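## Task

Lift the awl out of the cup, insert it into the block's small hole to force out the jammed steel dowel, and finish with the dowel resting on the bench. The cup must stay upright, and no object may drop more than 5 cm.

## Robot and tools

Robot: two arms, left_arm and right_arm, each ending in a two-finger gripper with a wrist camera (cam_left_wrist, cam_right_wrist, both 672x504). Joint ranges in rad: waist -2.618 to 3.054, shoulder 0 to 3.142, elbow 0 to 3.142 (straight at 2.901), wrist pitch and wrist yaw -1.571 to 1.571, wrist roll -2.094 to 2.094.

Frames. Reported hand positions (metres) and quat_wxyz are in the scene frame: origin on the table surface halfway between the nominal arm bases, +z up, +x pointing out over the table, left_arm on the +y side. Actual bases: left_arm at (-0.042, +0.286, 0), right_arm at (+0.031, -0.265, 0). On each gripper the fingers extend along its +z axis and separate along its y axis; end_effector_position is the point between the pads, roughly 1 cm short of the tips. Readings may be off by a few centimetres, more at long reach.

Row format (shared by execute_actions and move): 14 numbers, each in [-1, 1]. The first seven belong to left_arm and the last seven to right_arm, each group as dx, dy, dz, rx, ry, rz, opening. Both groups are always required. dx..rz are offsets, not poses, taken from that arm's Hand target as it stood when the action or move began and measured along that Hand target's own axes. A value of 1.0 means 0.6 m for dx, dy, dz, or 180 degrees for the rotation; rx, ry, rz form a single rotation vector. Opening is absolute: +1 fully open (0.094 m), -1 closed. Six zeros for an arm re-request its current Hand target. To keep a gripper unchanged, repeat its current opening, because 0 means half open.

execute_actions: actions is a list of actions. Each action is a table of up to 15 rows, one per 1/30 s control step; if it has fewer rows, the last row is held until 15. Every row in an action counts from the action's starting Hand target, not from the row before, and the next action starts afresh, so repeating an offset moves the arm further. cameras: list of names, ["all"], or []; if omitted, images appear only for an empty actions list. An empty list also returns the scene number and task.

move: target is one 14-number row or a list of up to 15 rows. Every row in the list counts from the same starting Hand targets, not from the row before. Paths are straight lines with no collision avoidance, last at least 0.5 s and are cut off at 10 s. speed: m/s, 0.002 to 2.9, default 0.25, either one value or one per target; rotation is capped at twice that value in rad/s. blend: corner rounding in metres; 0 stops at each target. opening_speed: rate of opening change per second on the -1..+1 scale, at least 0.2. grip_force: newtons per pad, 10 to 50, one value or one per arm; it persists until changed, and lower values close slowly. blocking=false returns after about 0.5 s while the move continues. The result adds a "move:" line with the outcome (done, off_target, moving, held, fault) and any limits (paced = pose clipped, held = steps withheld). Faster moves overshoot and hit harder. Route around an arm's own base rather than near it, since passing close can flip its shoulder posture.

wait: seconds 0 to 10; the arms hold their last command, and a running move keeps going. stop: brakes a running move, which needs stopping distance. zoom_image: camera (cam_left_wrist or cam_right_wrist) and region [x0, y0, x1, y1] in pixels of the newest image, at most 504 by 504. finished_scene: scene (1 or 2). It ends the scene for good and the goal must hold without the robot.

Results. Hand target is the last commanded pose after clipping; orientation is clipped to within 40 degrees of the measured one at each step. Grippers often stop short of the Hand target because of friction or weight, which does not by itself mean contact. A later command, even all zeros, asks for the target again, or you can send the remaining gap. grip_measured uses the opening scale. It reads slightly wide when empty and somewhat below the part's width under a firm squeeze. grip_effort_nm is the gripper motor's averaged effort (negative means closing); it is not a pad force. Joint torques include gravity; joints 1 to 3 wrap at ±28 N m. Step readings list some intermediate positions for execute_actions only. MOTOR HOT appears at 75 °C. At 90 °C the arm folds and idles, and at 100 °C it collapses. Holding loads, full stretch or pushing against something unreachable all heat motors.

Cautions. A blocked arm keeps pressing until you command its target back past the gripper. Do not let the arms, grippers or wrist cameras touch each other, and never grip the other arm's fingers. Avoid hard impacts, strong pushes, dropping or releasing moving parts, tipping the cup, and leaving anything off the table. To release, command an opening well above grip_measured. Close slowly on fragile items. Strain on a camera cable also counts against you.

Each tool is called after "Call:" as name(argument=value, ...) on one line, values as JSON.

## Session

Call:
execute_actions(actions=[])

Scene clock: 0.00 s.
left_arm: end_effector_position=(+0.4113, +0.1634, +0.3319) grip_measured=+1.000 grip_effort_nm=n/a end_effector_quat_wxyz=(+0.365, -0.036, +0.908, -0.203) | right_arm: end_effector_position=(+0.4085, -0.2509, +0.2303) grip_measured=+1.000 grip_effort_nm=n/a end_effector_quat_wxyz=(+0.447, -0.137, +0.884, +0.004)
Joint positions: left_arm=[-0.209 1.726 1.967 -0.971 0.212 -0.361 0.094] | right_arm=[-0.054 1.216 1.037 -0.476 -0.166 -0.271 0.094]
Joint velocities: within noise
Joint torques (N m): no reading
Heat: left arm: 37 °C; right arm: 37 °C.
Hand target: left_arm +0.4097, +0.1634, +0.3472; +0.383, -0.032, +0.900, -0.207 | right_arm +0.4092, -0.2505, +0.2386; +0.456, -0.138, +0.879, +0.004
Tool commands: left_gripper/opening=+1.0 right_gripper/opening=+1.0

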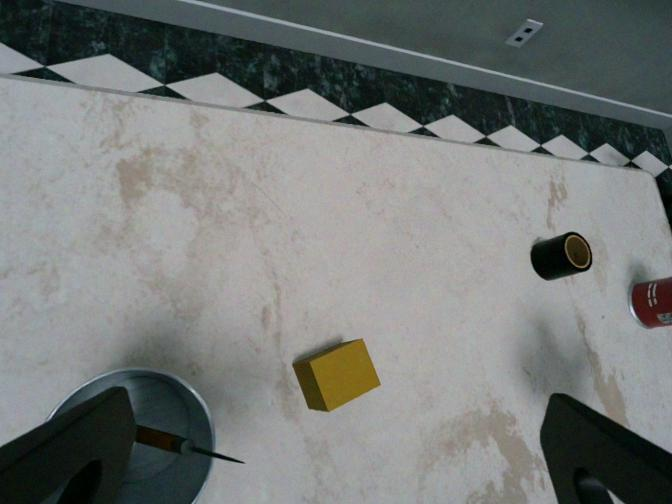

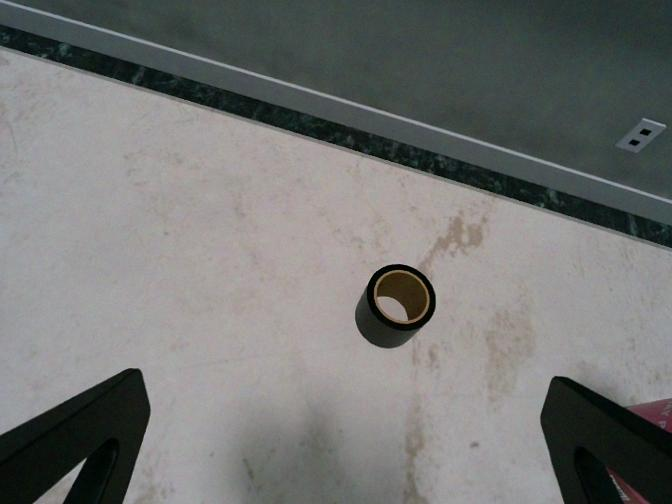

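Call:
zoom_image(camera="cam_left_wrist", region=[20, 320, 420, 504])

Call:
zoom_image(camera="cam_left_wrist", region=[280, 330, 400, 420])

Scaled by 1.260 from the camera's 672x504 image, which has a finer 960x720 frame.

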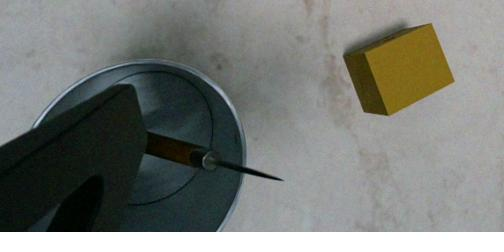

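Scaled by 4.200 from the camera's 672x504 image, which has a finer 960x720 frame.

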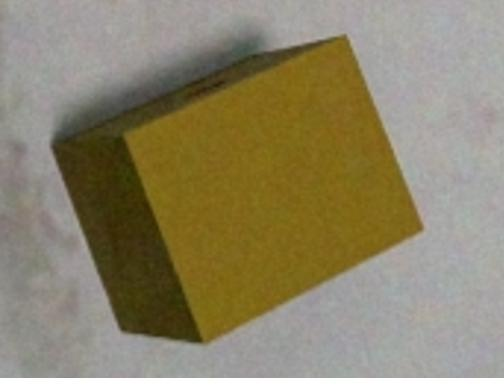

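Call:
move(target=[0.0136, 0.101, 0.0474, -0.1362, 0.252, 0.021, 1, 0.1808, 0.3387, 0.0475, -0.1705, -0.1242, -0.0401, 1], cameras=["all"])

Scene clock: 126.40 s.
left_arm: end_effector_position=(+0.4272, +0.2065, +0.3014) grip_measured=+1.000 grip_effort_nm=0.00 end_effector_quat_wxyz=(+0.264, -0.008, +0.963, -0.057) | right_arm: end_effector_position=(+0.3263, -0.0800, +0.1118) grip_measured=+1.000 grip_effort_nm=0.02 end_effector_quat_wxyz=(+0.565, -0.301, +0.735, +0.225)
Joint positions: left_arm=[-0.185 2.153 2.687 -1.558 0.022 -0.185 0.094] | right_arm=[0.345 1.322 0.195 0.839 -0.397 -0.123 0.094]
Joint torques (N m): left_arm=[-0.31 -8.79 5.94 0.92 -0.11 0.09] | right_arm=[0.46 -2.26 6.37 2.11 -0.21 0.03]
Heat: left arm: 37 °C; right arm: 40 °C.
Hand target: left_arm +0.4300, +0.2069, +0.2999; +0.000, +0.000, +1.000, -0.001 | right_arm +0.3229, -0.0772, +0.1107; +0.563, -0.303, +0.733, +0.232
Off the commanded pose: left_arm 0.003 m, 31 deg | right_arm 0.005 m, 1 deg.
joint sent to its limit (left arm) — joint 4 (wrist pitch), lower limit. The joint targets are off in orientation, not in position.
move: off_target (left_arm)
camera_calibration:
cam_left_wrist: T_world_to_cam=[[-0.0076137, -0.994286, 0.106475, 0.18037], [-0.993476, -0.00459537, -0.113953, 0.499891], [0.113791, -0.106648, -0.987764, 0.363349], [0, 0, 0, 1]] pos_world=[0.456657, 0.220388, 0.396662]
cam_right_wrist: T_world_to_cam=[[0.718425, -0.6956, 0.00255355, -0.286498], [-0.459535, -0.477364, -0.748967, 0.2339], [0.5222, 0.536903, -0.662603, 0.0380358], [0, 0, 0, 1]] pos_world=[0.29345, -0.108054, 0.201117]

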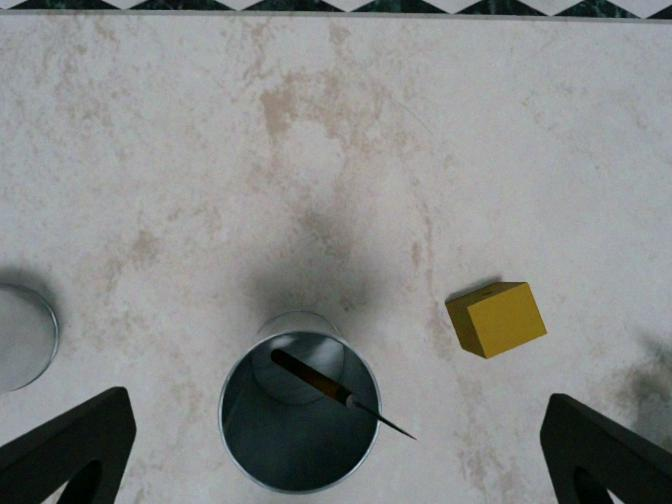

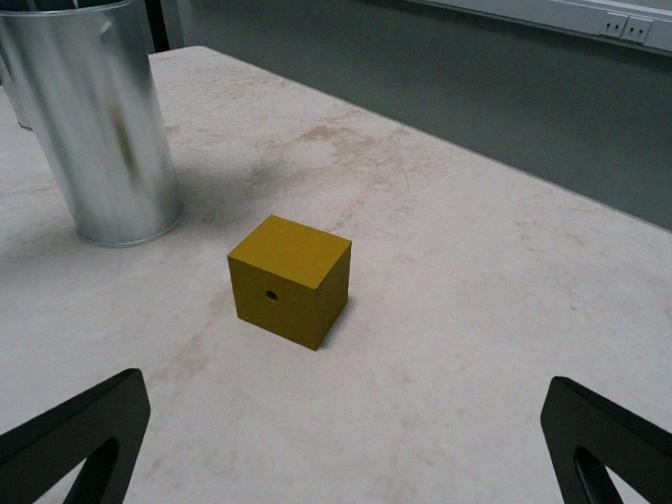

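Call:
zoom_image(camera="cam_right_wrist", region=[215, 200, 365, 360])

Call:
zoom_image(camera="cam_left_wrist", region=[200, 290, 440, 504])

Call:
zoom_image(camera="cam_left_wrist", region=[435, 265, 555, 365])

Call:
zoom_image(camera="cam_right_wrist", region=[0, 0, 220, 260])

Scaled by 3.150 from the camera's 672x504 image, which has a finer 960x720 frame.

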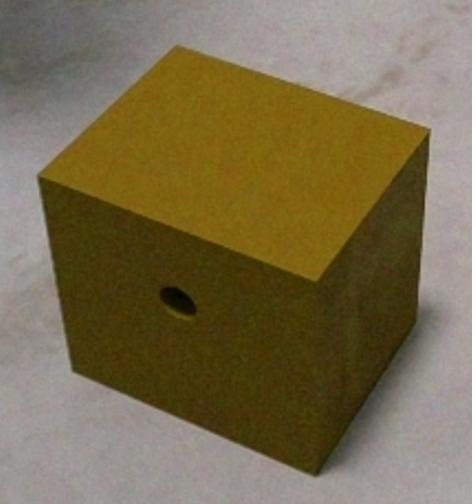

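Scaled by 2.100 from the camera's 672x504 image, which has a finer 960x720 frame.

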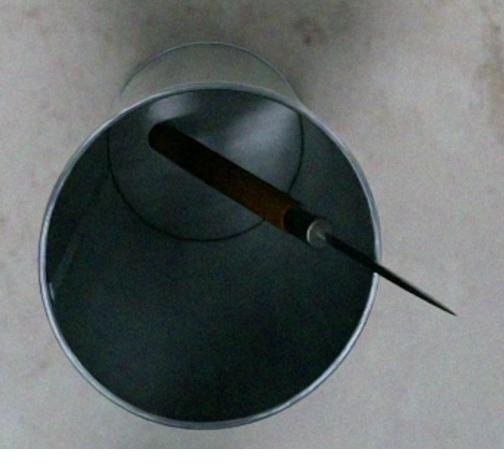

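Scaled by 4.200 from the camera's 672x504 image, which has a finer 960x720 frame.

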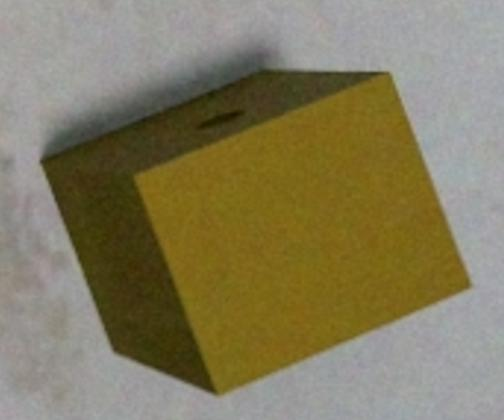

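Scaled by 1.938 from the camera's 672x504 image, which has a finer 960x720 frame.

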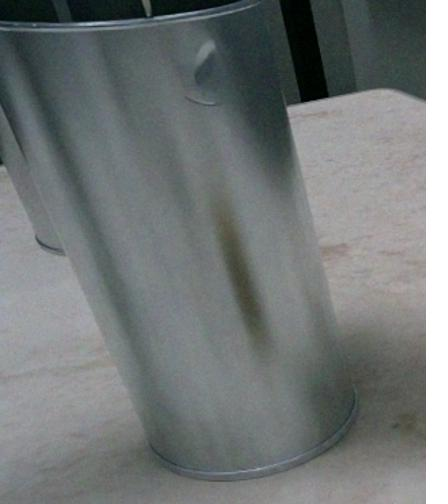

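Call:
move(target=[0.1983, -0.0432, 0.1898, -0.0653, -0.5222, 0.1627, 0.3, -0.0412, -0.0087, -0.0187, -0.1965, -0.1344, -0.0082, 1], cameras=["all"])

Scene clock: 584.10 s.
left_arm: end_effector_position=(+0.3139, +0.1827, +0.1868) grip_measured=+0.303 grip_effort_nm=-0.13 end_effector_quat_wxyz=(+0.719, +0.219, +0.653, +0.094) | right_arm: end_effector_position=(+0.3208, -0.0828, +0.1333) grip_measured=+1.000 grip_effort_nm=0.02 end_effector_quat_wxyz=(+0.535, -0.439, +0.551, +0.466)
Joint positions: left_arm=[-0.395 1.395 0.209 1.238 -0.178 0.463 0.061] | right_arm=[0.005 1.903 0.418 1.523 -1.374 0.082 0.094]
Joint torques (N m): left_arm=[-0.02 -2.62 4.16 1.79 0.15 0.03] | right_arm=[-0.42 -4.86 5.79 1.84 -0.08 0.01]
Heat: left arm: 38 °C; right arm: 42 °C.
Hand target: left_arm +0.3112, +0.1809, +0.1859; +0.722, +0.224, +0.648, +0.090 | right_arm +0.3235, -0.0840, +0.1376; +0.586, -0.413, +0.492, +0.493
Off the commanded pose: left_arm 0.003 m, 1 deg | right_arm 0.005 m, 10 deg.
joint sent to its limit (right arm) — joint 4 (wrist pitch), upper limit. The joint targets are off in orientation, not in position.
move: off_target (right_arm)
camera_calibration:
cam_left_wrist: T_world_to_cam=[[-0.14197, -0.889414, -0.434497, 0.292055], [-0.282826, 0.457092, -0.843253, 0.202945], [0.948606, 0.00317038, -0.316443, -0.14701], [0, 0, 0, 1]] pos_world=[0.238316, 0.167459, 0.25151]
cam_right_wrist: T_world_to_cam=[[0.988055, -0.148473, -0.0412671, -0.319924], [-0.101437, -0.425036, -0.899475, 0.155696], [0.116008, 0.892917, -0.435019, 0.186151], [0, 0, 0, 1]] pos_world=[0.3103, -0.147541, 0.207821]

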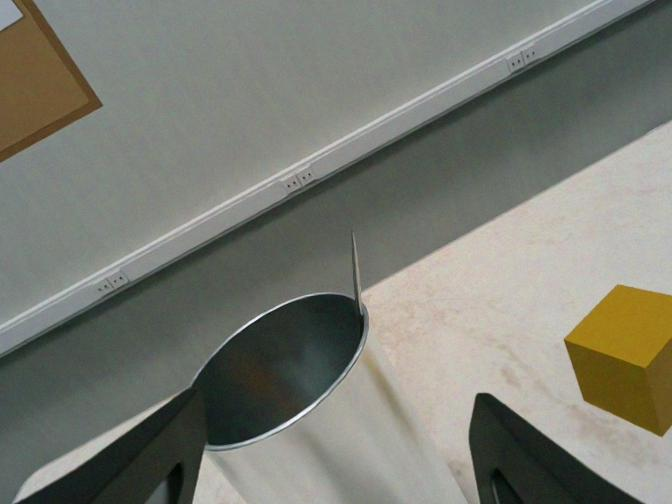

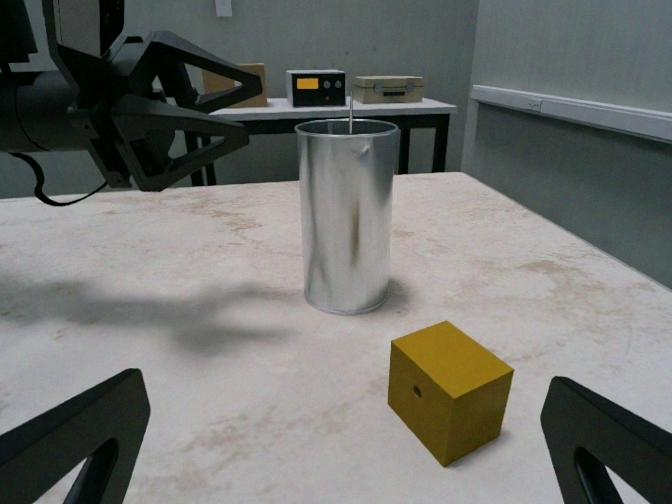

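Call:
zoom_image(camera="cam_right_wrist", region=[0, 0, 252, 220])

Call:
zoom_image(camera="cam_right_wrist", region=[280, 80, 420, 200])

Call:
zoom_image(camera="cam_left_wrist", region=[180, 210, 400, 470])

Call:
zoom_image(camera="cam_right_wrist", region=[370, 300, 530, 480])

Scaled by 2.000 from the camera's 672x504 image, which has a finer 960x720 frame.

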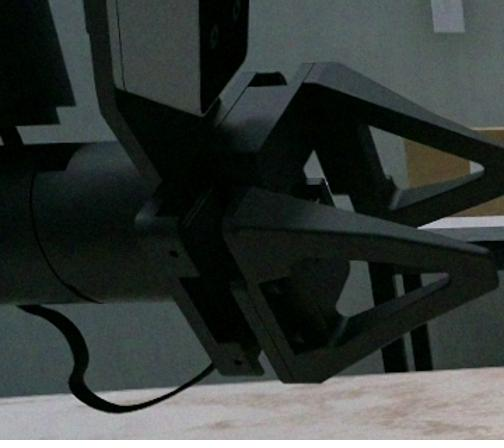

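Scaled by 3.600 from the camera's 672x504 image, which has a finer 960x720 frame.

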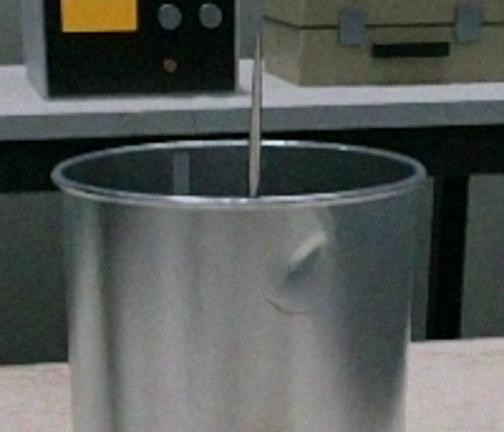

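Scaled by 1.938 from the camera's 672x504 image, which has a finer 960x720 frame.

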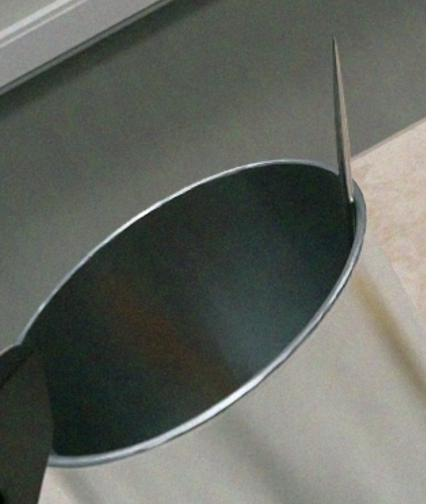

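Scaled by 2.800 from the camera's 672x504 image, which has a finer 960x720 frame.

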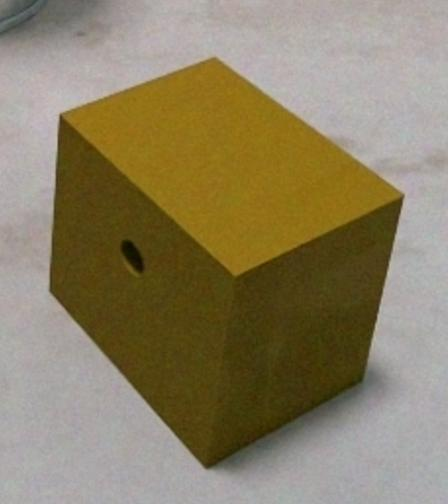

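Call:
move(target=[-0.0067, -0.0058, 0.125, 0, 0, -0.036, 0.3, 0, 0, 0, 0, 0, 0, 1], speed=0.1, cameras=["all"])

Scene clock: 675.57 s.
left_arm: end_effector_position=(+0.3762, +0.1635, +0.1831) grip_measured=+0.303 grip_effort_nm=-0.14 end_effector_quat_wxyz=(+0.716, +0.193, +0.668, +0.059) | right_arm: end_effector_position=(+0.3208, -0.0828, +0.1333) grip_measured=+1.000 grip_effort_nm=0.02 end_effector_quat_wxyz=(+0.535, -0.439, +0.551, +0.466)
Joint positions: left_arm=[-0.373 1.655 0.452 1.237 -0.15 0.369 0.061] | right_arm=[0.005 1.903 0.418 1.523 -1.374 0.082 0.094]
Joint torques (N m): left_arm=[0.39 -4.74 7.75 1.56 0.14 -0.18] | right_arm=[-0.42 -4.86 5.81 1.84 -0.08 0.01]
Heat: left arm: 33 °C; right arm: 43 °C.
Hand target: left_arm +0.3833, +0.1605, +0.1924; +0.726, +0.188, +0.660, +0.049 | right_arm +0.3235, -0.0840, +0.1376; +0.586, -0.413, +0.492, +0.493
Off the commanded pose: left_arm 0.012 m, 2 deg | right_arm 0.005 m, 10 deg.
joint sent to its limit (right arm) — joint 4 (wrist pitch), upper limit. The joint targets are off in orientation, not in position.
move: off_target (left_arm, right_arm)
camera_calibration:
cam_left_wrist: T_world_to_cam=[[-0.164021, -0.92115, -0.352958, 0.280774], [-0.308582, 0.387759, -0.868574, 0.251831], [0.93695, -0.0335478, -0.347851, -0.191107], [0, 0, 0, 1]] pos_world=[0.302821, 0.154574, 0.251359]
cam_right_wrist: T_world_to_cam=[[0.988055, -0.148473, -0.0412671, -0.319924], [-0.101437, -0.425036, -0.899475, 0.155696], [0.116008, 0.892917, -0.435019, 0.186151], [0, 0, 0, 1]] pos_world=[0.3103, -0.147541, 0.207821]

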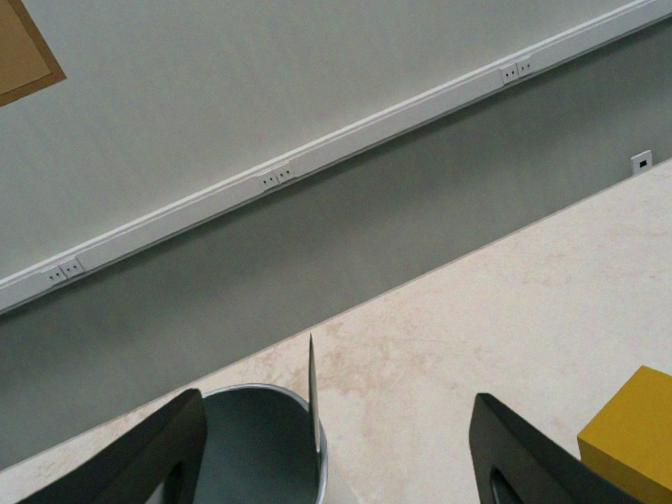

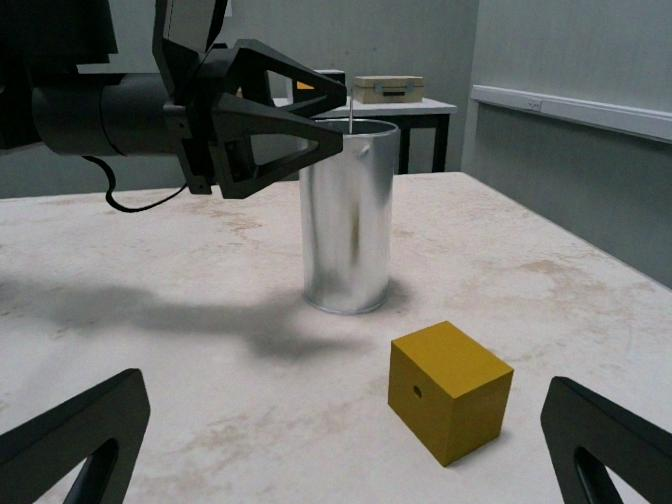

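Call:
zoom_image(camera="cam_left_wrist", region=[180, 310, 500, 504])

Call:
zoom_image(camera="cam_right_wrist", region=[180, 20, 420, 220])

Scaled by 1.575 from the camera's 672x504 image, which has a finer 960x720 frame.

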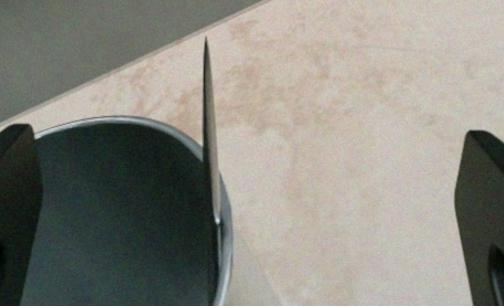

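Scaled by 2.100 from the camera's 672x504 image, which has a finer 960x720 frame.

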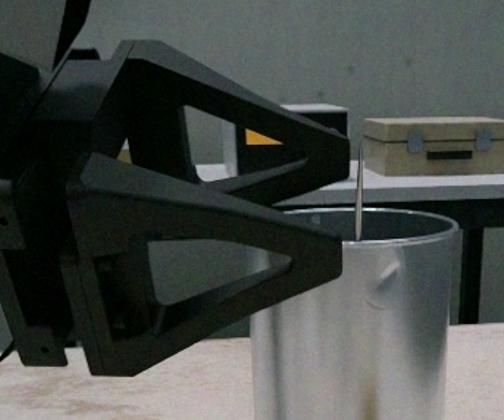

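Call:
move(target=[-0.0083, 0.01, 0.02, 0, 0, 0, 0.3, 0, 0, 0, 0, 0, 0, 1], speed=0.06, cameras=["all"])

Scene clock: 710.37 s.
left_arm: end_effector_position=(+0.3881, +0.1650, +0.1893) grip_measured=+0.303 grip_effort_nm=-0.14 end_effector_quat_wxyz=(+0.716, +0.193, +0.669, +0.059) | right_arm: end_effector_position=(+0.3208, -0.0828, +0.1333) grip_measured=+1.000 grip_effort_nm=0.02 end_effector_quat_wxyz=(+0.535, -0.439, +0.551, +0.466)
Joint positions: left_arm=[-0.352 1.66 0.503 1.189 -0.13 0.367 0.061] | right_arm=[0.005 1.903 0.418 1.523 -1.374 0.082 0.094]
Joint torques (N m): left_arm=[0.4 -5.11 8.16 1.6 0.14 -0.19] | right_arm=[-0.4 -4.85 5.79 1.84 -0.08 0.01]
Heat: left arm: 32 °C; right arm: 42 °C.
Hand target: left_arm +0.3954, +0.1620, +0.1998; +0.726, +0.188, +0.660, +0.049 | right_arm +0.3235, -0.0840, +0.1376; +0.586, -0.413, +0.492, +0.493
Off the commanded pose: left_arm 0.013 m, 2 deg | right_arm 0.005 m, 10 deg.
joint sent to its limit (right arm) — joint 4 (wrist pitch), upper limit. The joint targets are off in orientation, not in position.
move: off_target (left_arm, right_arm)
camera_calibration:
cam_left_wrist: T_world_to_cam=[[-0.164558, -0.921358, -0.352165, 0.286382], [-0.310658, 0.387274, -0.86805, 0.261111], [0.936169, -0.0334423, -0.349956, -0.199304], [0, 0, 0, 1]] pos_world=[0.314825, 0.156074, 0.257764]
cam_right_wrist: T_world_to_cam=[[0.988055, -0.148473, -0.0412671, -0.319924], [-0.101437, -0.425036, -0.899475, 0.155696], [0.116008, 0.892917, -0.435019, 0.186151], [0, 0, 0, 1]] pos_world=[0.3103, -0.147541, 0.207821]

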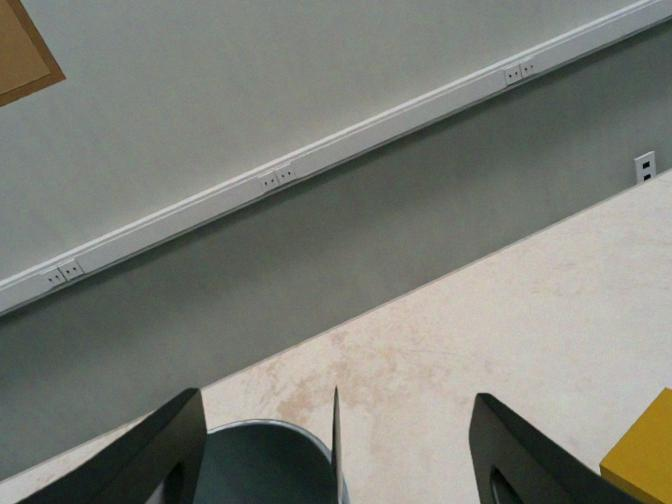

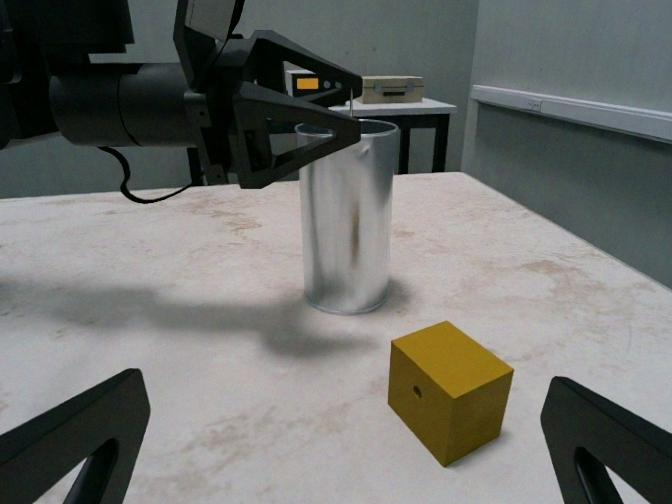

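Call:
zoom_image(camera="cam_right_wrist", region=[280, 50, 420, 170])

Call:
zoom_image(camera="cam_left_wrist", region=[180, 370, 500, 504])

Scaled by 3.600 from the camera's 672x504 image, which has a finer 960x720 frame.

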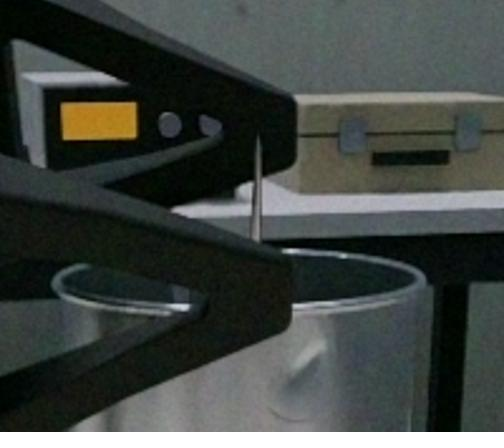

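Scaled by 1.575 from the camera's 672x504 image, which has a finer 960x720 frame.

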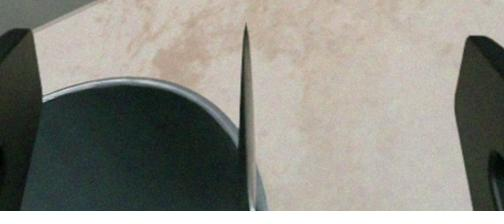

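Call:
move(target=[0, 0, 0, 0, 0, 0, -1, 0, 0, 0, 0, 0, 0, 1], speed=0.06, opening_speed=0.6, cameras=["all"])

Scene clock: 731.73 s.
left_arm: end_effector_position=(+0.3881, +0.1648, +0.1889) grip_measured=-0.963 grip_effort_nm=-1.00 end_effector_quat_wxyz=(+0.715, +0.194, +0.669, +0.058) | right_arm: end_effector_position=(+0.3208, -0.0828, +0.1333) grip_measured=+1.000 grip_effort_nm=0.02 end_effector_quat_wxyz=(+0.535, -0.439, +0.551, +0.466)
Joint positions: left_arm=[-0.352 1.66 0.503 1.187 -0.129 0.366 0.002] | right_arm=[0.005 1.903 0.418 1.523 -1.374 0.082 0.094]
Joint torques (N m): left_arm=[0.4 -5.03 8.08 1.57 0.14 -0.18] | right_arm=[-0.4 -4.88 5.79 1.84 -0.09 0.01]
Heat: left arm: 33 °C; right arm: 42 °C.
Hand target: left_arm +0.3954, +0.1620, +0.1998; +0.726, +0.188, +0.660, +0.049 | right_arm +0.3235, -0.0840, +0.1376; +0.586, -0.413, +0.492, +0.493
Off the commanded pose: left_arm 0.013 m, 2 deg | right_arm 0.005 m, 10 deg.
joint sent to its limit (right arm) — joint 4 (wrist pitch), upper limit. The joint targets are off in orientation, not in position.
move: off_target (left_arm, right_arm)
camera_calibration:
cam_left_wrist: T_world_to_cam=[[-0.166241, -0.921244, -0.351673, 0.286593], [-0.311622, 0.38744, -0.86763, 0.261094], [0.935551, -0.0346466, -0.351488, -0.198734], [0, 0, 0, 1]] pos_world=[0.314932, 0.155978, 0.257467]
cam_right_wrist: T_world_to_cam=[[0.988055, -0.148473, -0.0412671, -0.319924], [-0.101437, -0.425036, -0.899475, 0.155696], [0.116008, 0.892917, -0.435019, 0.186151], [0, 0, 0, 1]] pos_world=[0.3103, -0.147541, 0.207821]

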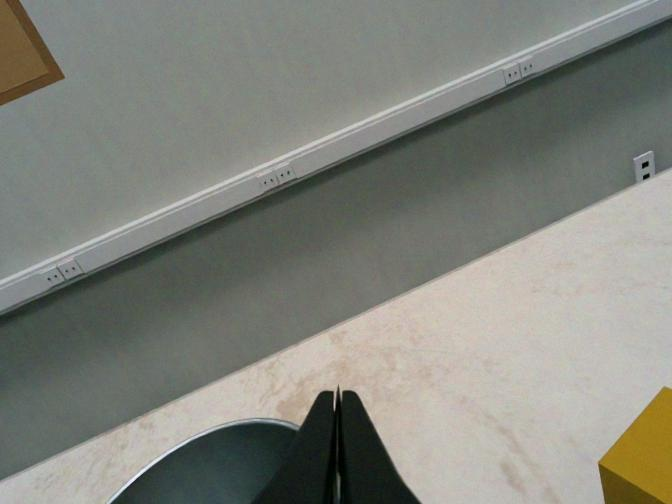

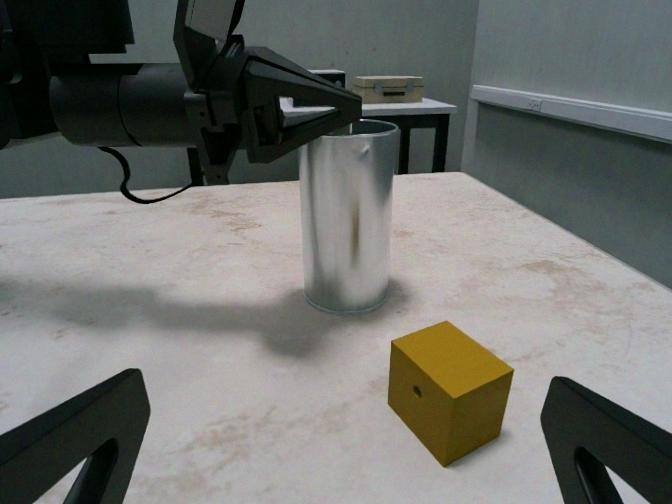

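Call:
zoom_image(camera="cam_right_wrist", region=[280, 60, 420, 180])

Call:
zoom_image(camera="cam_left_wrist", region=[240, 370, 440, 504])

Scaled by 3.600 from the camera's 672x504 image, which has a finer 960x720 frame.

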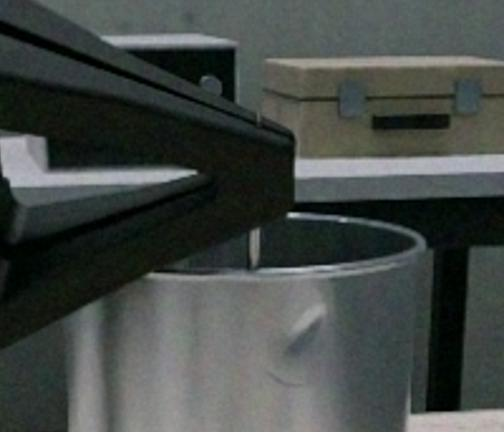

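Scaled by 2.520 from the camera's 672x504 image, which has a finer 960x720 frame.

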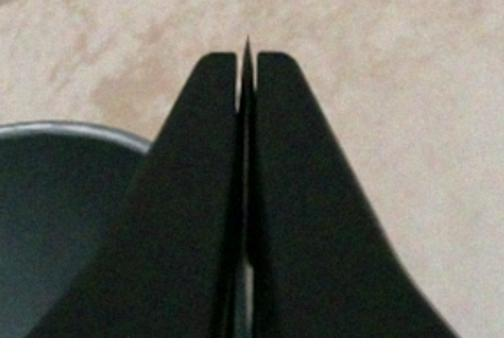

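Call:
move(target=[-0.0919, 0.0399, 0.0044, 0, 0, 0, -1, 0, 0, 0, 0, 0, 0, 1], speed=0.08, cameras=["all"])

Scene clock: 750.13 s.
left_arm: end_effector_position=(+0.3926, +0.1673, +0.2285) grip_measured=-0.964 grip_effort_nm=-1.03 end_effector_quat_wxyz=(+0.700, +0.199, +0.683, +0.059) | right_arm: end_effector_position=(+0.3208, -0.0828, +0.1333) grip_measured=+1.000 grip_effort_nm=0.02 end_effector_quat_wxyz=(+0.535, -0.439, +0.551, +0.466)
Joint positions: left_arm=[-0.339 1.486 0.609 0.864 -0.116 0.366 0.002] | right_arm=[0.005 1.903 0.418 1.523 -1.374 0.082 0.094]
Joint torques (N m): left_arm=[0.44 -7.62 9.52 1.61 0.14 -0.19] | right_arm=[-0.42 -4.86 5.79 1.84 -0.09 0.01]
Heat: left arm: 33 °C; right arm: 42 °C.
Hand target: left_arm +0.3954, +0.1661, +0.2599; +0.726, +0.187, +0.660, +0.049 | right_arm +0.3235, -0.0840, +0.1376; +0.586, -0.413, +0.492, +0.493
Off the commanded pose: left_arm 0.031 m, 4 deg | right_arm 0.005 m, 10 deg.
joint sent to its limit (right arm) — joint 4 (wrist pitch), upper limit. The joint targets are off in orientation, not in position.
move: off_target (left_arm, right_arm)
camera_calibration:
cam_left_wrist: T_world_to_cam=[[-0.179839, -0.91681, -0.356535, 0.309337], [-0.346808, 0.398264, -0.849182, 0.303723], [0.920534, -0.0290674, -0.38958, -0.175286], [0, 0, 0, 1]] pos_world=[0.322321, 0.157546, 0.299918]
cam_right_wrist: T_world_to_cam=[[0.988055, -0.148473, -0.0412671, -0.319924], [-0.101437, -0.425036, -0.899475, 0.155696], [0.116008, 0.892917, -0.435019, 0.186151], [0, 0, 0, 1]] pos_world=[0.3103, -0.147541, 0.207821]

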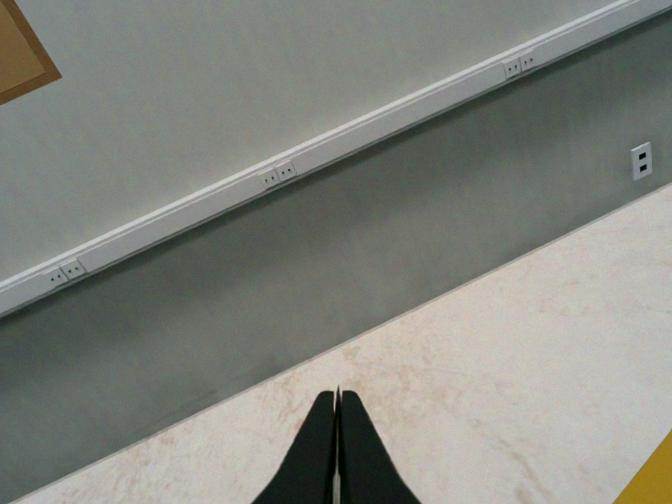

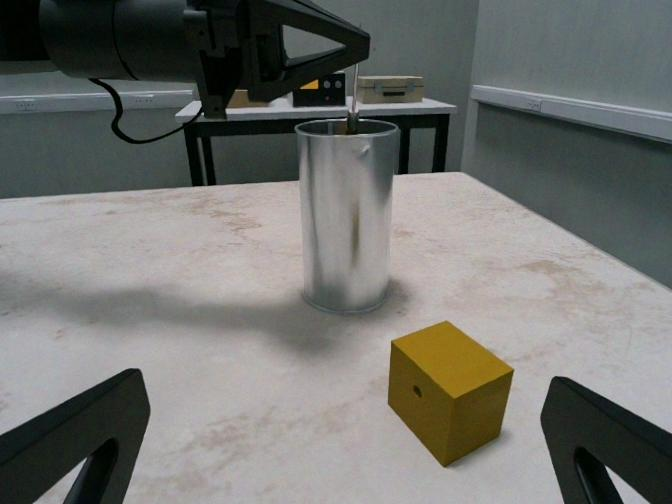

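Call:
zoom_image(camera="cam_right_wrist", region=[270, 10, 430, 170])

Call:
zoom_image(camera="cam_left_wrist", region=[240, 370, 440, 504])

Scaled by 3.150 from the camera's 672x504 image, which has a finer 960x720 frame.

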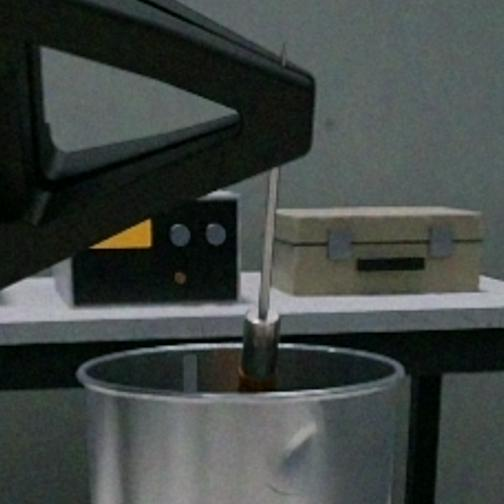

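Scaled by 2.520 from the camera's 672x504 image, which has a finer 960x720 frame.

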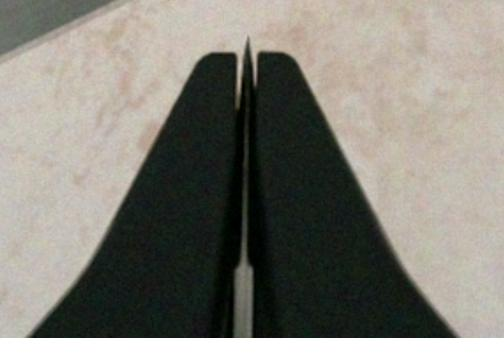

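Call:
move(target=[-0.0766, 0.0327, 0.0037, 0, 0, 0, -1, 0, 0, 0, 0, 0, 0, 1], speed=0.1, cameras=["cam_right_wrist"])

Scene clock: 770.67 s.
left_arm: end_effector_position=(+0.3954, +0.1694, +0.2769) grip_measured=-0.964 grip_effort_nm=-1.03 end_effector_quat_wxyz=(+0.700, +0.199, +0.683, +0.058) | right_arm: end_effector_position=(+0.3208, -0.0828, +0.1333) grip_measured=+1.000 grip_effort_nm=0.02 end_effector_quat_wxyz=(+0.535, -0.439, +0.551, +0.466)
Joint positions: left_arm=[-0.328 1.379 0.742 0.624 -0.106 0.364 0.002] | right_arm=[0.005 1.903 0.418 1.523 -1.374 0.082 0.094]
Joint torques (N m): left_arm=[0.38 -7.15 10.32 1.56 0.12 -0.21] | right_arm=[-0.43 -4.86 5.79 1.84 -0.08 0.01]
Heat: left arm: 34 °C; right arm: 42 °C.
Hand target: left_arm +0.3953, +0.1691, +0.3097; +0.726, +0.188, +0.660, +0.049 | right_arm +0.3235, -0.0840, +0.1376; +0.586, -0.413, +0.492, +0.493
Off the commanded pose: left_arm 0.033 m, 4 deg | right_arm 0.005 m, 10 deg.
joint sent to its limit (right arm) — joint 4 (wrist pitch), upper limit. The joint targets are off in orientation, not in position.
move: off_target (left_arm, right_arm)
camera_calibration:
cam_right_wrist: T_world_to_cam=[[0.988055, -0.148473, -0.0412671, -0.319924], [-0.101437, -0.425036, -0.899475, 0.155696], [0.116008, 0.892917, -0.435019, 0.186151], [0, 0, 0, 1]] pos_world=[0.3103, -0.147541, 0.207821]
Images, in order (width x height): cam_right_wrist 672x504.

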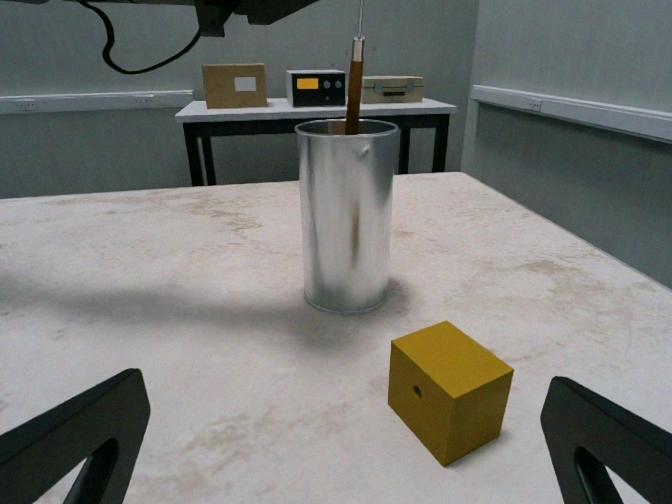

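Call:
move(target=[-0.1165, 0.0452, 0.0066, 0, 0, 0, -1, 0, 0, 0, 0, 0, 0, 1], speed=0.12, cameras=["cam_right_wrist"])

Scene clock: 780.37 s.
left_arm: end_effector_position=(+0.4003, +0.1698, +0.3493) grip_measured=-0.964 grip_effort_nm=-1.03 end_effector_quat_wxyz=(+0.699, +0.199, +0.685, +0.058) | right_arm: end_effector_position=(+0.3208, -0.0828, +0.1333) grip_measured=+1.000 grip_effort_nm=0.02 end_effector_quat_wxyz=(+0.535, -0.439, +0.551, +0.466)
Joint positions: left_arm=[-0.321 1.325 1.001 0.307 -0.099 0.364 0.002] | right_arm=[0.005 1.903 0.418 1.523 -1.374 0.082 0.094]
Joint torques (N m): left_arm=[0.49 -7.1 10.88 1.61 0.14 -0.17] | right_arm=[-0.42 -4.86 5.79 1.83 -0.09 0.01]
Heat: left arm: 34 °C; right arm: 42 °C.
Hand target: left_arm +0.3953, +0.1711, +0.3848; +0.726, +0.187, +0.660, +0.049 | right_arm +0.3235, -0.0840, +0.1376; +0.586, -0.413, +0.492, +0.493
Off the commanded pose: left_arm 0.036 m, 5 deg | right_arm 0.005 m, 10 deg.
joint sent to its limit (right arm) — joint 4 (wrist pitch), upper limit. The joint targets are off in orientation, not in position.
move: off_target (left_arm, right_arm)
camera_calibration:
cam_right_wrist: T_world_to_cam=[[0.988055, -0.148473, -0.0412671, -0.319924], [-0.101437, -0.425036, -0.899475, 0.155696], [0.116008, 0.892917, -0.435019, 0.186151], [0, 0, 0, 1]] pos_world=[0.3103, -0.147541, 0.207821]
Images, in order (width x height): cam_right_wrist 672x504.

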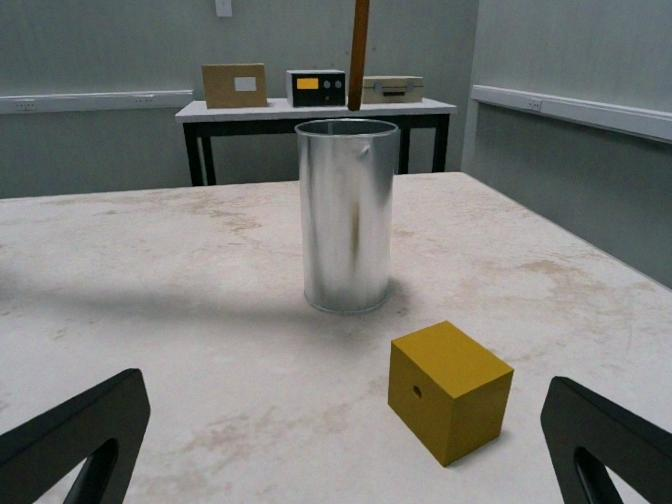

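Call:
move(target=[-0.0223, -0.0877, 0.1463, 0.2687, 0.2141, -0.5678, -1, 0, 0, 0, 0, 0, 0, 1], speed=0.3, cameras=["all"])

Scene clock: 850.97 s.
left_arm: end_effector_position=(+0.4692, +0.0997, +0.3781) grip_measured=-0.964 grip_effort_nm=-1.03 end_effector_quat_wxyz=(+0.145, -0.166, +0.694, -0.685) | right_arm: end_effector_position=(+0.3208, -0.0828, +0.1333) grip_measured=+1.000 grip_effort_nm=0.02 end_effector_quat_wxyz=(+0.535, -0.439, +0.551, +0.466)
Joint positions: left_arm=[-0.08 1.928 1.76 0.13 1.069 -1.563 0.002] | right_arm=[0.005 1.903 0.418 1.523 -1.374 0.082 0.094]
Joint torques (N m): left_arm=[0.14 -9.21 8.34 1.5 0.15 -0.05] | right_arm=[-0.42 -4.86 5.79 1.84 -0.08 0.01]
Heat: left arm: 34 °C; right arm: 41 °C.
Hand target: left_arm +0.4701, +0.1000, +0.3848; +0.153, -0.153, +0.691, -0.690 | right_arm +0.3235, -0.0840, +0.1376; +0.586, -0.413, +0.492, +0.493
Off the commanded pose: left_arm 0.007 m, 2 deg | right_arm 0.005 m, 10 deg.
joint sent to its limit (right arm) — joint 4 (wrist pitch), upper limit. The joint targets are off in orientation, not in position.
move: off_target (right_arm)
camera_calibration:
cam_left_wrist: T_world_to_cam=[[0.0382871, -0.0135216, 0.999175, -0.390616], [-0.998993, -0.0239223, 0.0379564, 0.496931], [0.0233893, -0.999622, -0.0144239, 0.186459], [0, 0, 0, 1]] pos_world=[0.507025, 0.192995, 0.374122]
cam_right_wrist: T_world_to_cam=[[0.988055, -0.148473, -0.0412671, -0.319924], [-0.101437, -0.425036, -0.899475, 0.155696], [0.116008, 0.892917, -0.435019, 0.186151], [0, 0, 0, 1]] pos_world=[0.3103, -0.147541, 0.207821]

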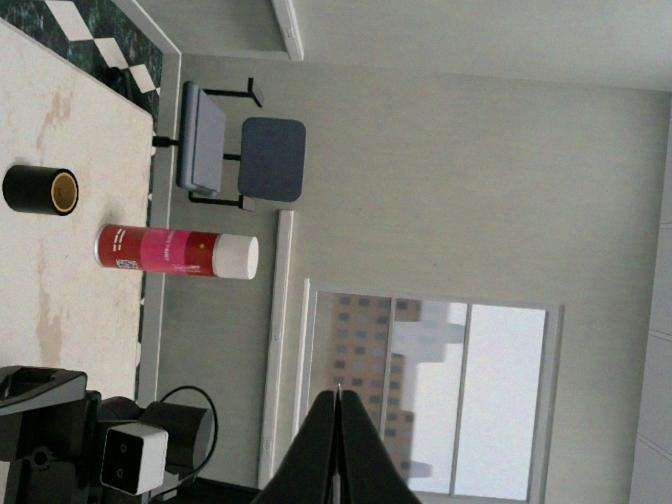

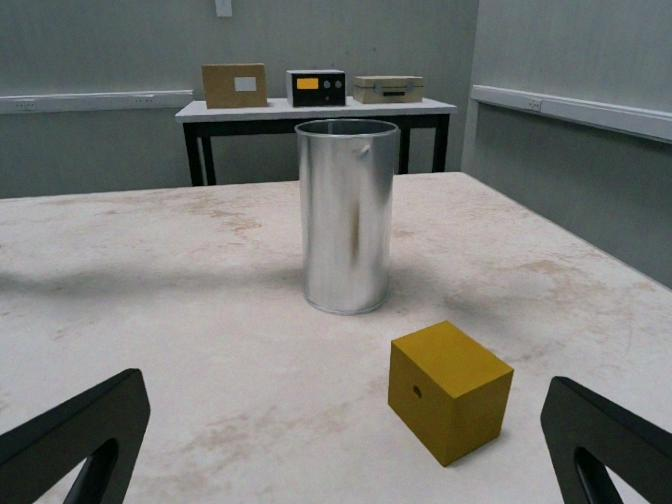

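Call:
move(target=[0, 0, 0, 0, 0, 0, -1, -0.4617, 0.1583, 0.189, 0.3053, 0.2451, 0.0757, 1], speed=0.25, cameras=["all"])

Scene clock: 862.27 s.
left_arm: end_effector_position=(+0.4692, +0.0997, +0.3783) grip_measured=-0.964 grip_effort_nm=-1.03 end_effector_quat_wxyz=(+0.145, -0.166, +0.694, -0.686) | right_arm: end_effector_position=(+0.2399, -0.0034, +0.4265) grip_measured=+1.000 grip_effort_nm=0.02 end_effector_quat_wxyz=(+0.422, -0.201, +0.878, +0.098)
Joint positions: left_arm=[-0.08 1.928 1.76 0.131 1.069 -1.565 0.002] | right_arm=[1.166 1.589 2.317 -1.544 0.543 0.506 0.094]
Joint torques (N m): left_arm=[0.24 -9.26 8.35 1.51 0.14 -0.07] | right_arm=[0.29 -3.23 7.38 1.42 0.48 0.03]
Heat: left arm: 34 °C; right arm: 41 °C.
Hand target: left_arm +0.4701, +0.1000, +0.3848; +0.153, -0.153, +0.691, -0.690 | right_arm +0.2412, -0.0049, +0.4300; +0.428, -0.194, +0.877, +0.095
Off the commanded pose: left_arm 0.007 m, 2 deg | right_arm 0.004 m, 1 deg.
move: done
camera_calibration:
cam_left_wrist: T_world_to_cam=[[0.0381798, -0.0129235, 0.999187, -0.390779], [-0.998997, -0.0238983, 0.0378634, 0.49696], [0.0233896, -0.999631, -0.0138229, 0.186236], [0, 0, 0, 1]] pos_world=[0.507025, 0.192993, 0.37422]
cam_right_wrist: T_world_to_cam=[[0.460223, -0.887552, -0.0211183, -0.100519], [-0.808175, -0.40898, -0.423779, 0.411694], [0.367489, 0.2121, -0.90552, 0.390081], [0, 0, 0, 1]] pos_world=[0.235631, -0.00357734, 0.52557]

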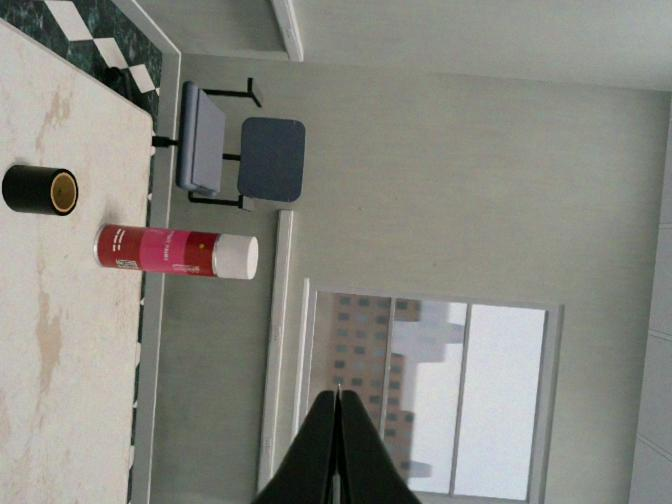

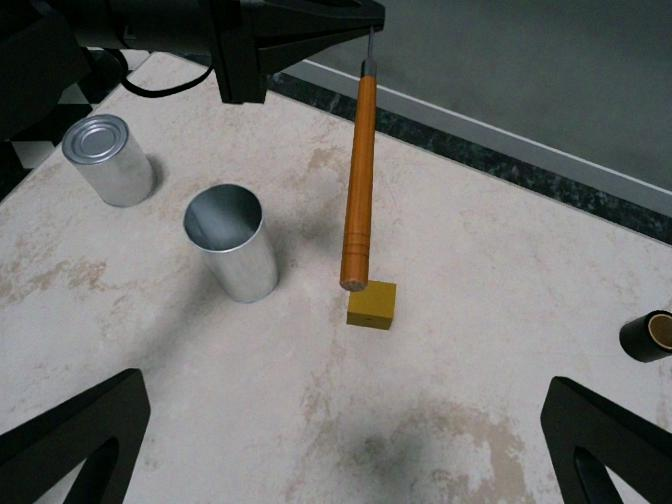

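Call:
move(target=[0, 0, 0, 0, 0, 0, -1, -0.0228, -0.0083, 0.125, 0.0144, 0, 0.0113, 1], speed=0.15, cameras=["all"])

Scene clock: 903.83 s.
left_arm: end_effector_position=(+0.4692, +0.0997, +0.3783) grip_measured=-0.964 grip_effort_nm=-1.03 end_effector_quat_wxyz=(+0.145, -0.166, +0.694, -0.686) | right_arm: end_effector_position=(+0.3031, +0.0187, +0.3939) grip_measured=+1.000 grip_effort_nm=0.02 end_effector_quat_wxyz=(+0.429, -0.168, +0.884, +0.081)
Joint positions: left_arm=[-0.08 1.928 1.76 0.131 1.069 -1.565 0.002] | right_arm=[1.013 1.637 2.152 -1.295 0.493 0.437 0.094]
Joint torques (N m): left_arm=[0.16 -9.22 8.31 1.49 0.17 -0.06] | right_arm=[-0.31 -5.37 6.46 1.66 0.17 -0.12]
Heat: left arm: 36 °C; right arm: 38 °C.
Hand target: left_arm +0.4701, +0.1000, +0.3848; +0.153, -0.153, +0.691, -0.690 | right_arm +0.3044, +0.0190, +0.3948; +0.431, -0.169, +0.883, +0.083
Off the commanded pose: left_arm 0.007 m, 2 deg | right_arm 0.002 m, 0 deg.
move: done
camera_calibration:
cam_left_wrist: T_world_to_cam=[[0.0381798, -0.0129235, 0.999187, -0.390779], [-0.998997, -0.0238983, 0.0378634, 0.49696], [0.0233896, -0.999631, -0.0138229, 0.186236], [0, 0, 0, 1]] pos_world=[0.507025, 0.192993, 0.37422]
cam_right_wrist: T_world_to_cam=[[0.392121, -0.919737, -0.0180126, -0.0907143], [-0.833861, -0.347104, -0.429179, 0.46666], [0.38848, 0.18331, -0.90304, 0.325937], [0, 0, 0, 1]] pos_world=[0.29808, 0.0187983, 0.492981]

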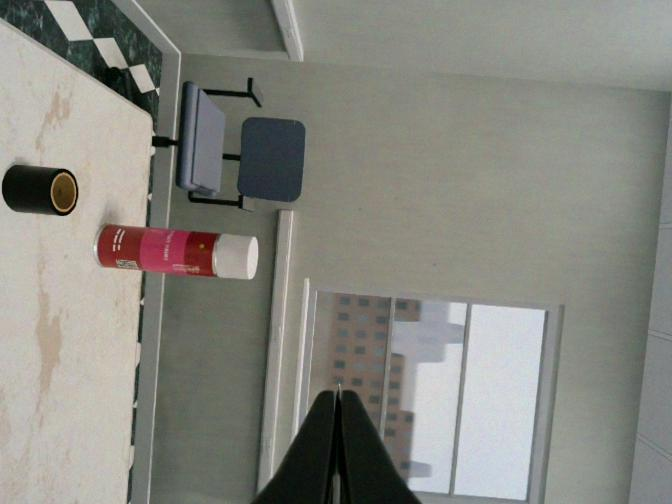

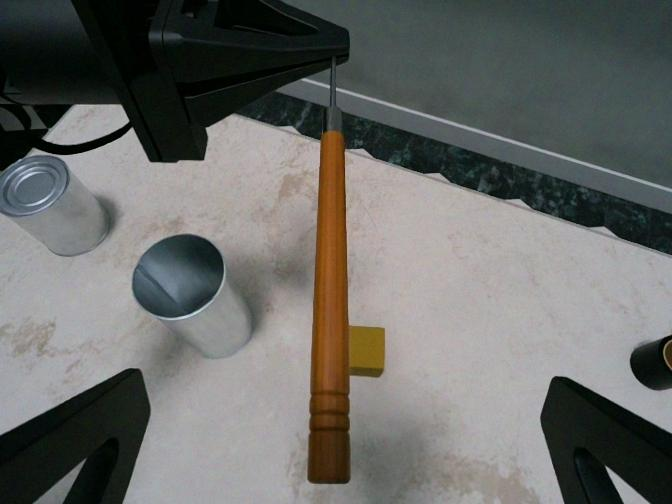

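Call:
move(target=[0, 0, 0, 0, 0, 0, -1, -0.0033, 0.0077, 0.0717, 0, 0, 0, 1], speed=0.1, cameras=["cam_right_wrist"])

Scene clock: 920.57 s.
left_arm: end_effector_position=(+0.4692, +0.0997, +0.3783) grip_measured=-0.964 grip_effort_nm=-1.03 end_effector_quat_wxyz=(+0.145, -0.166, +0.694, -0.686) | right_arm: end_effector_position=(+0.3335, +0.0355, +0.3701) grip_measured=+1.000 grip_effort_nm=0.02 end_effector_quat_wxyz=(+0.429, -0.168, +0.884, +0.082)
Joint positions: left_arm=[-0.08 1.928 1.76 0.131 1.069 -1.565 0.002] | right_arm=[0.956 1.671 2.06 -1.147 0.452 0.392 0.094]
Joint torques (N m): left_arm=[0.35 -9.31 8.25 1.5 0.12 -0.08] | right_arm=[-0.34 -5.93 7.01 1.69 0.18 -0.09]
Heat: left arm: 36 °C; right arm: 38 °C.
Hand target: left_arm +0.4701, +0.1000, +0.3848; +0.153, -0.153, +0.691, -0.690 | right_arm +0.3354, +0.0363, +0.3698; +0.431, -0.169, +0.883, +0.082
Off the commanded pose: left_arm 0.007 m, 2 deg | right_arm 0.002 m, 0 deg.
move: done
camera_calibration:
cam_right_wrist: T_world_to_cam=[[0.391732, -0.91988, -0.0191571, -0.0869982], [-0.833387, -0.345922, -0.43105, 0.488185], [0.389888, 0.184821, -0.902125, 0.288673], [0, 0, 0, 1]] pos_world=[0.328377, 0.0354931, 0.469185]
Images, in order (width x height): cam_right_wrist 672x504.

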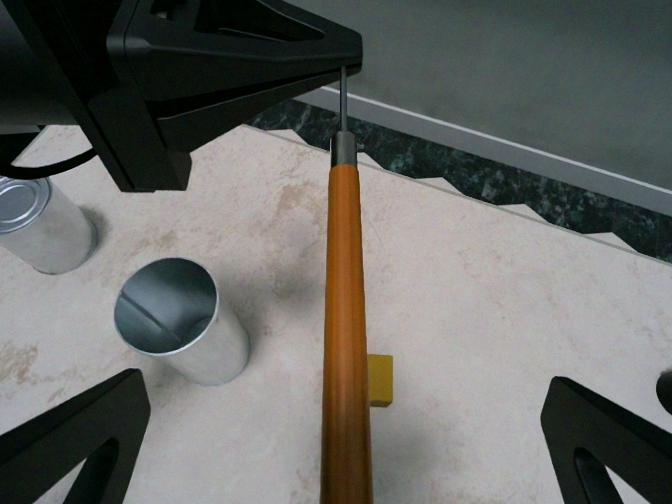

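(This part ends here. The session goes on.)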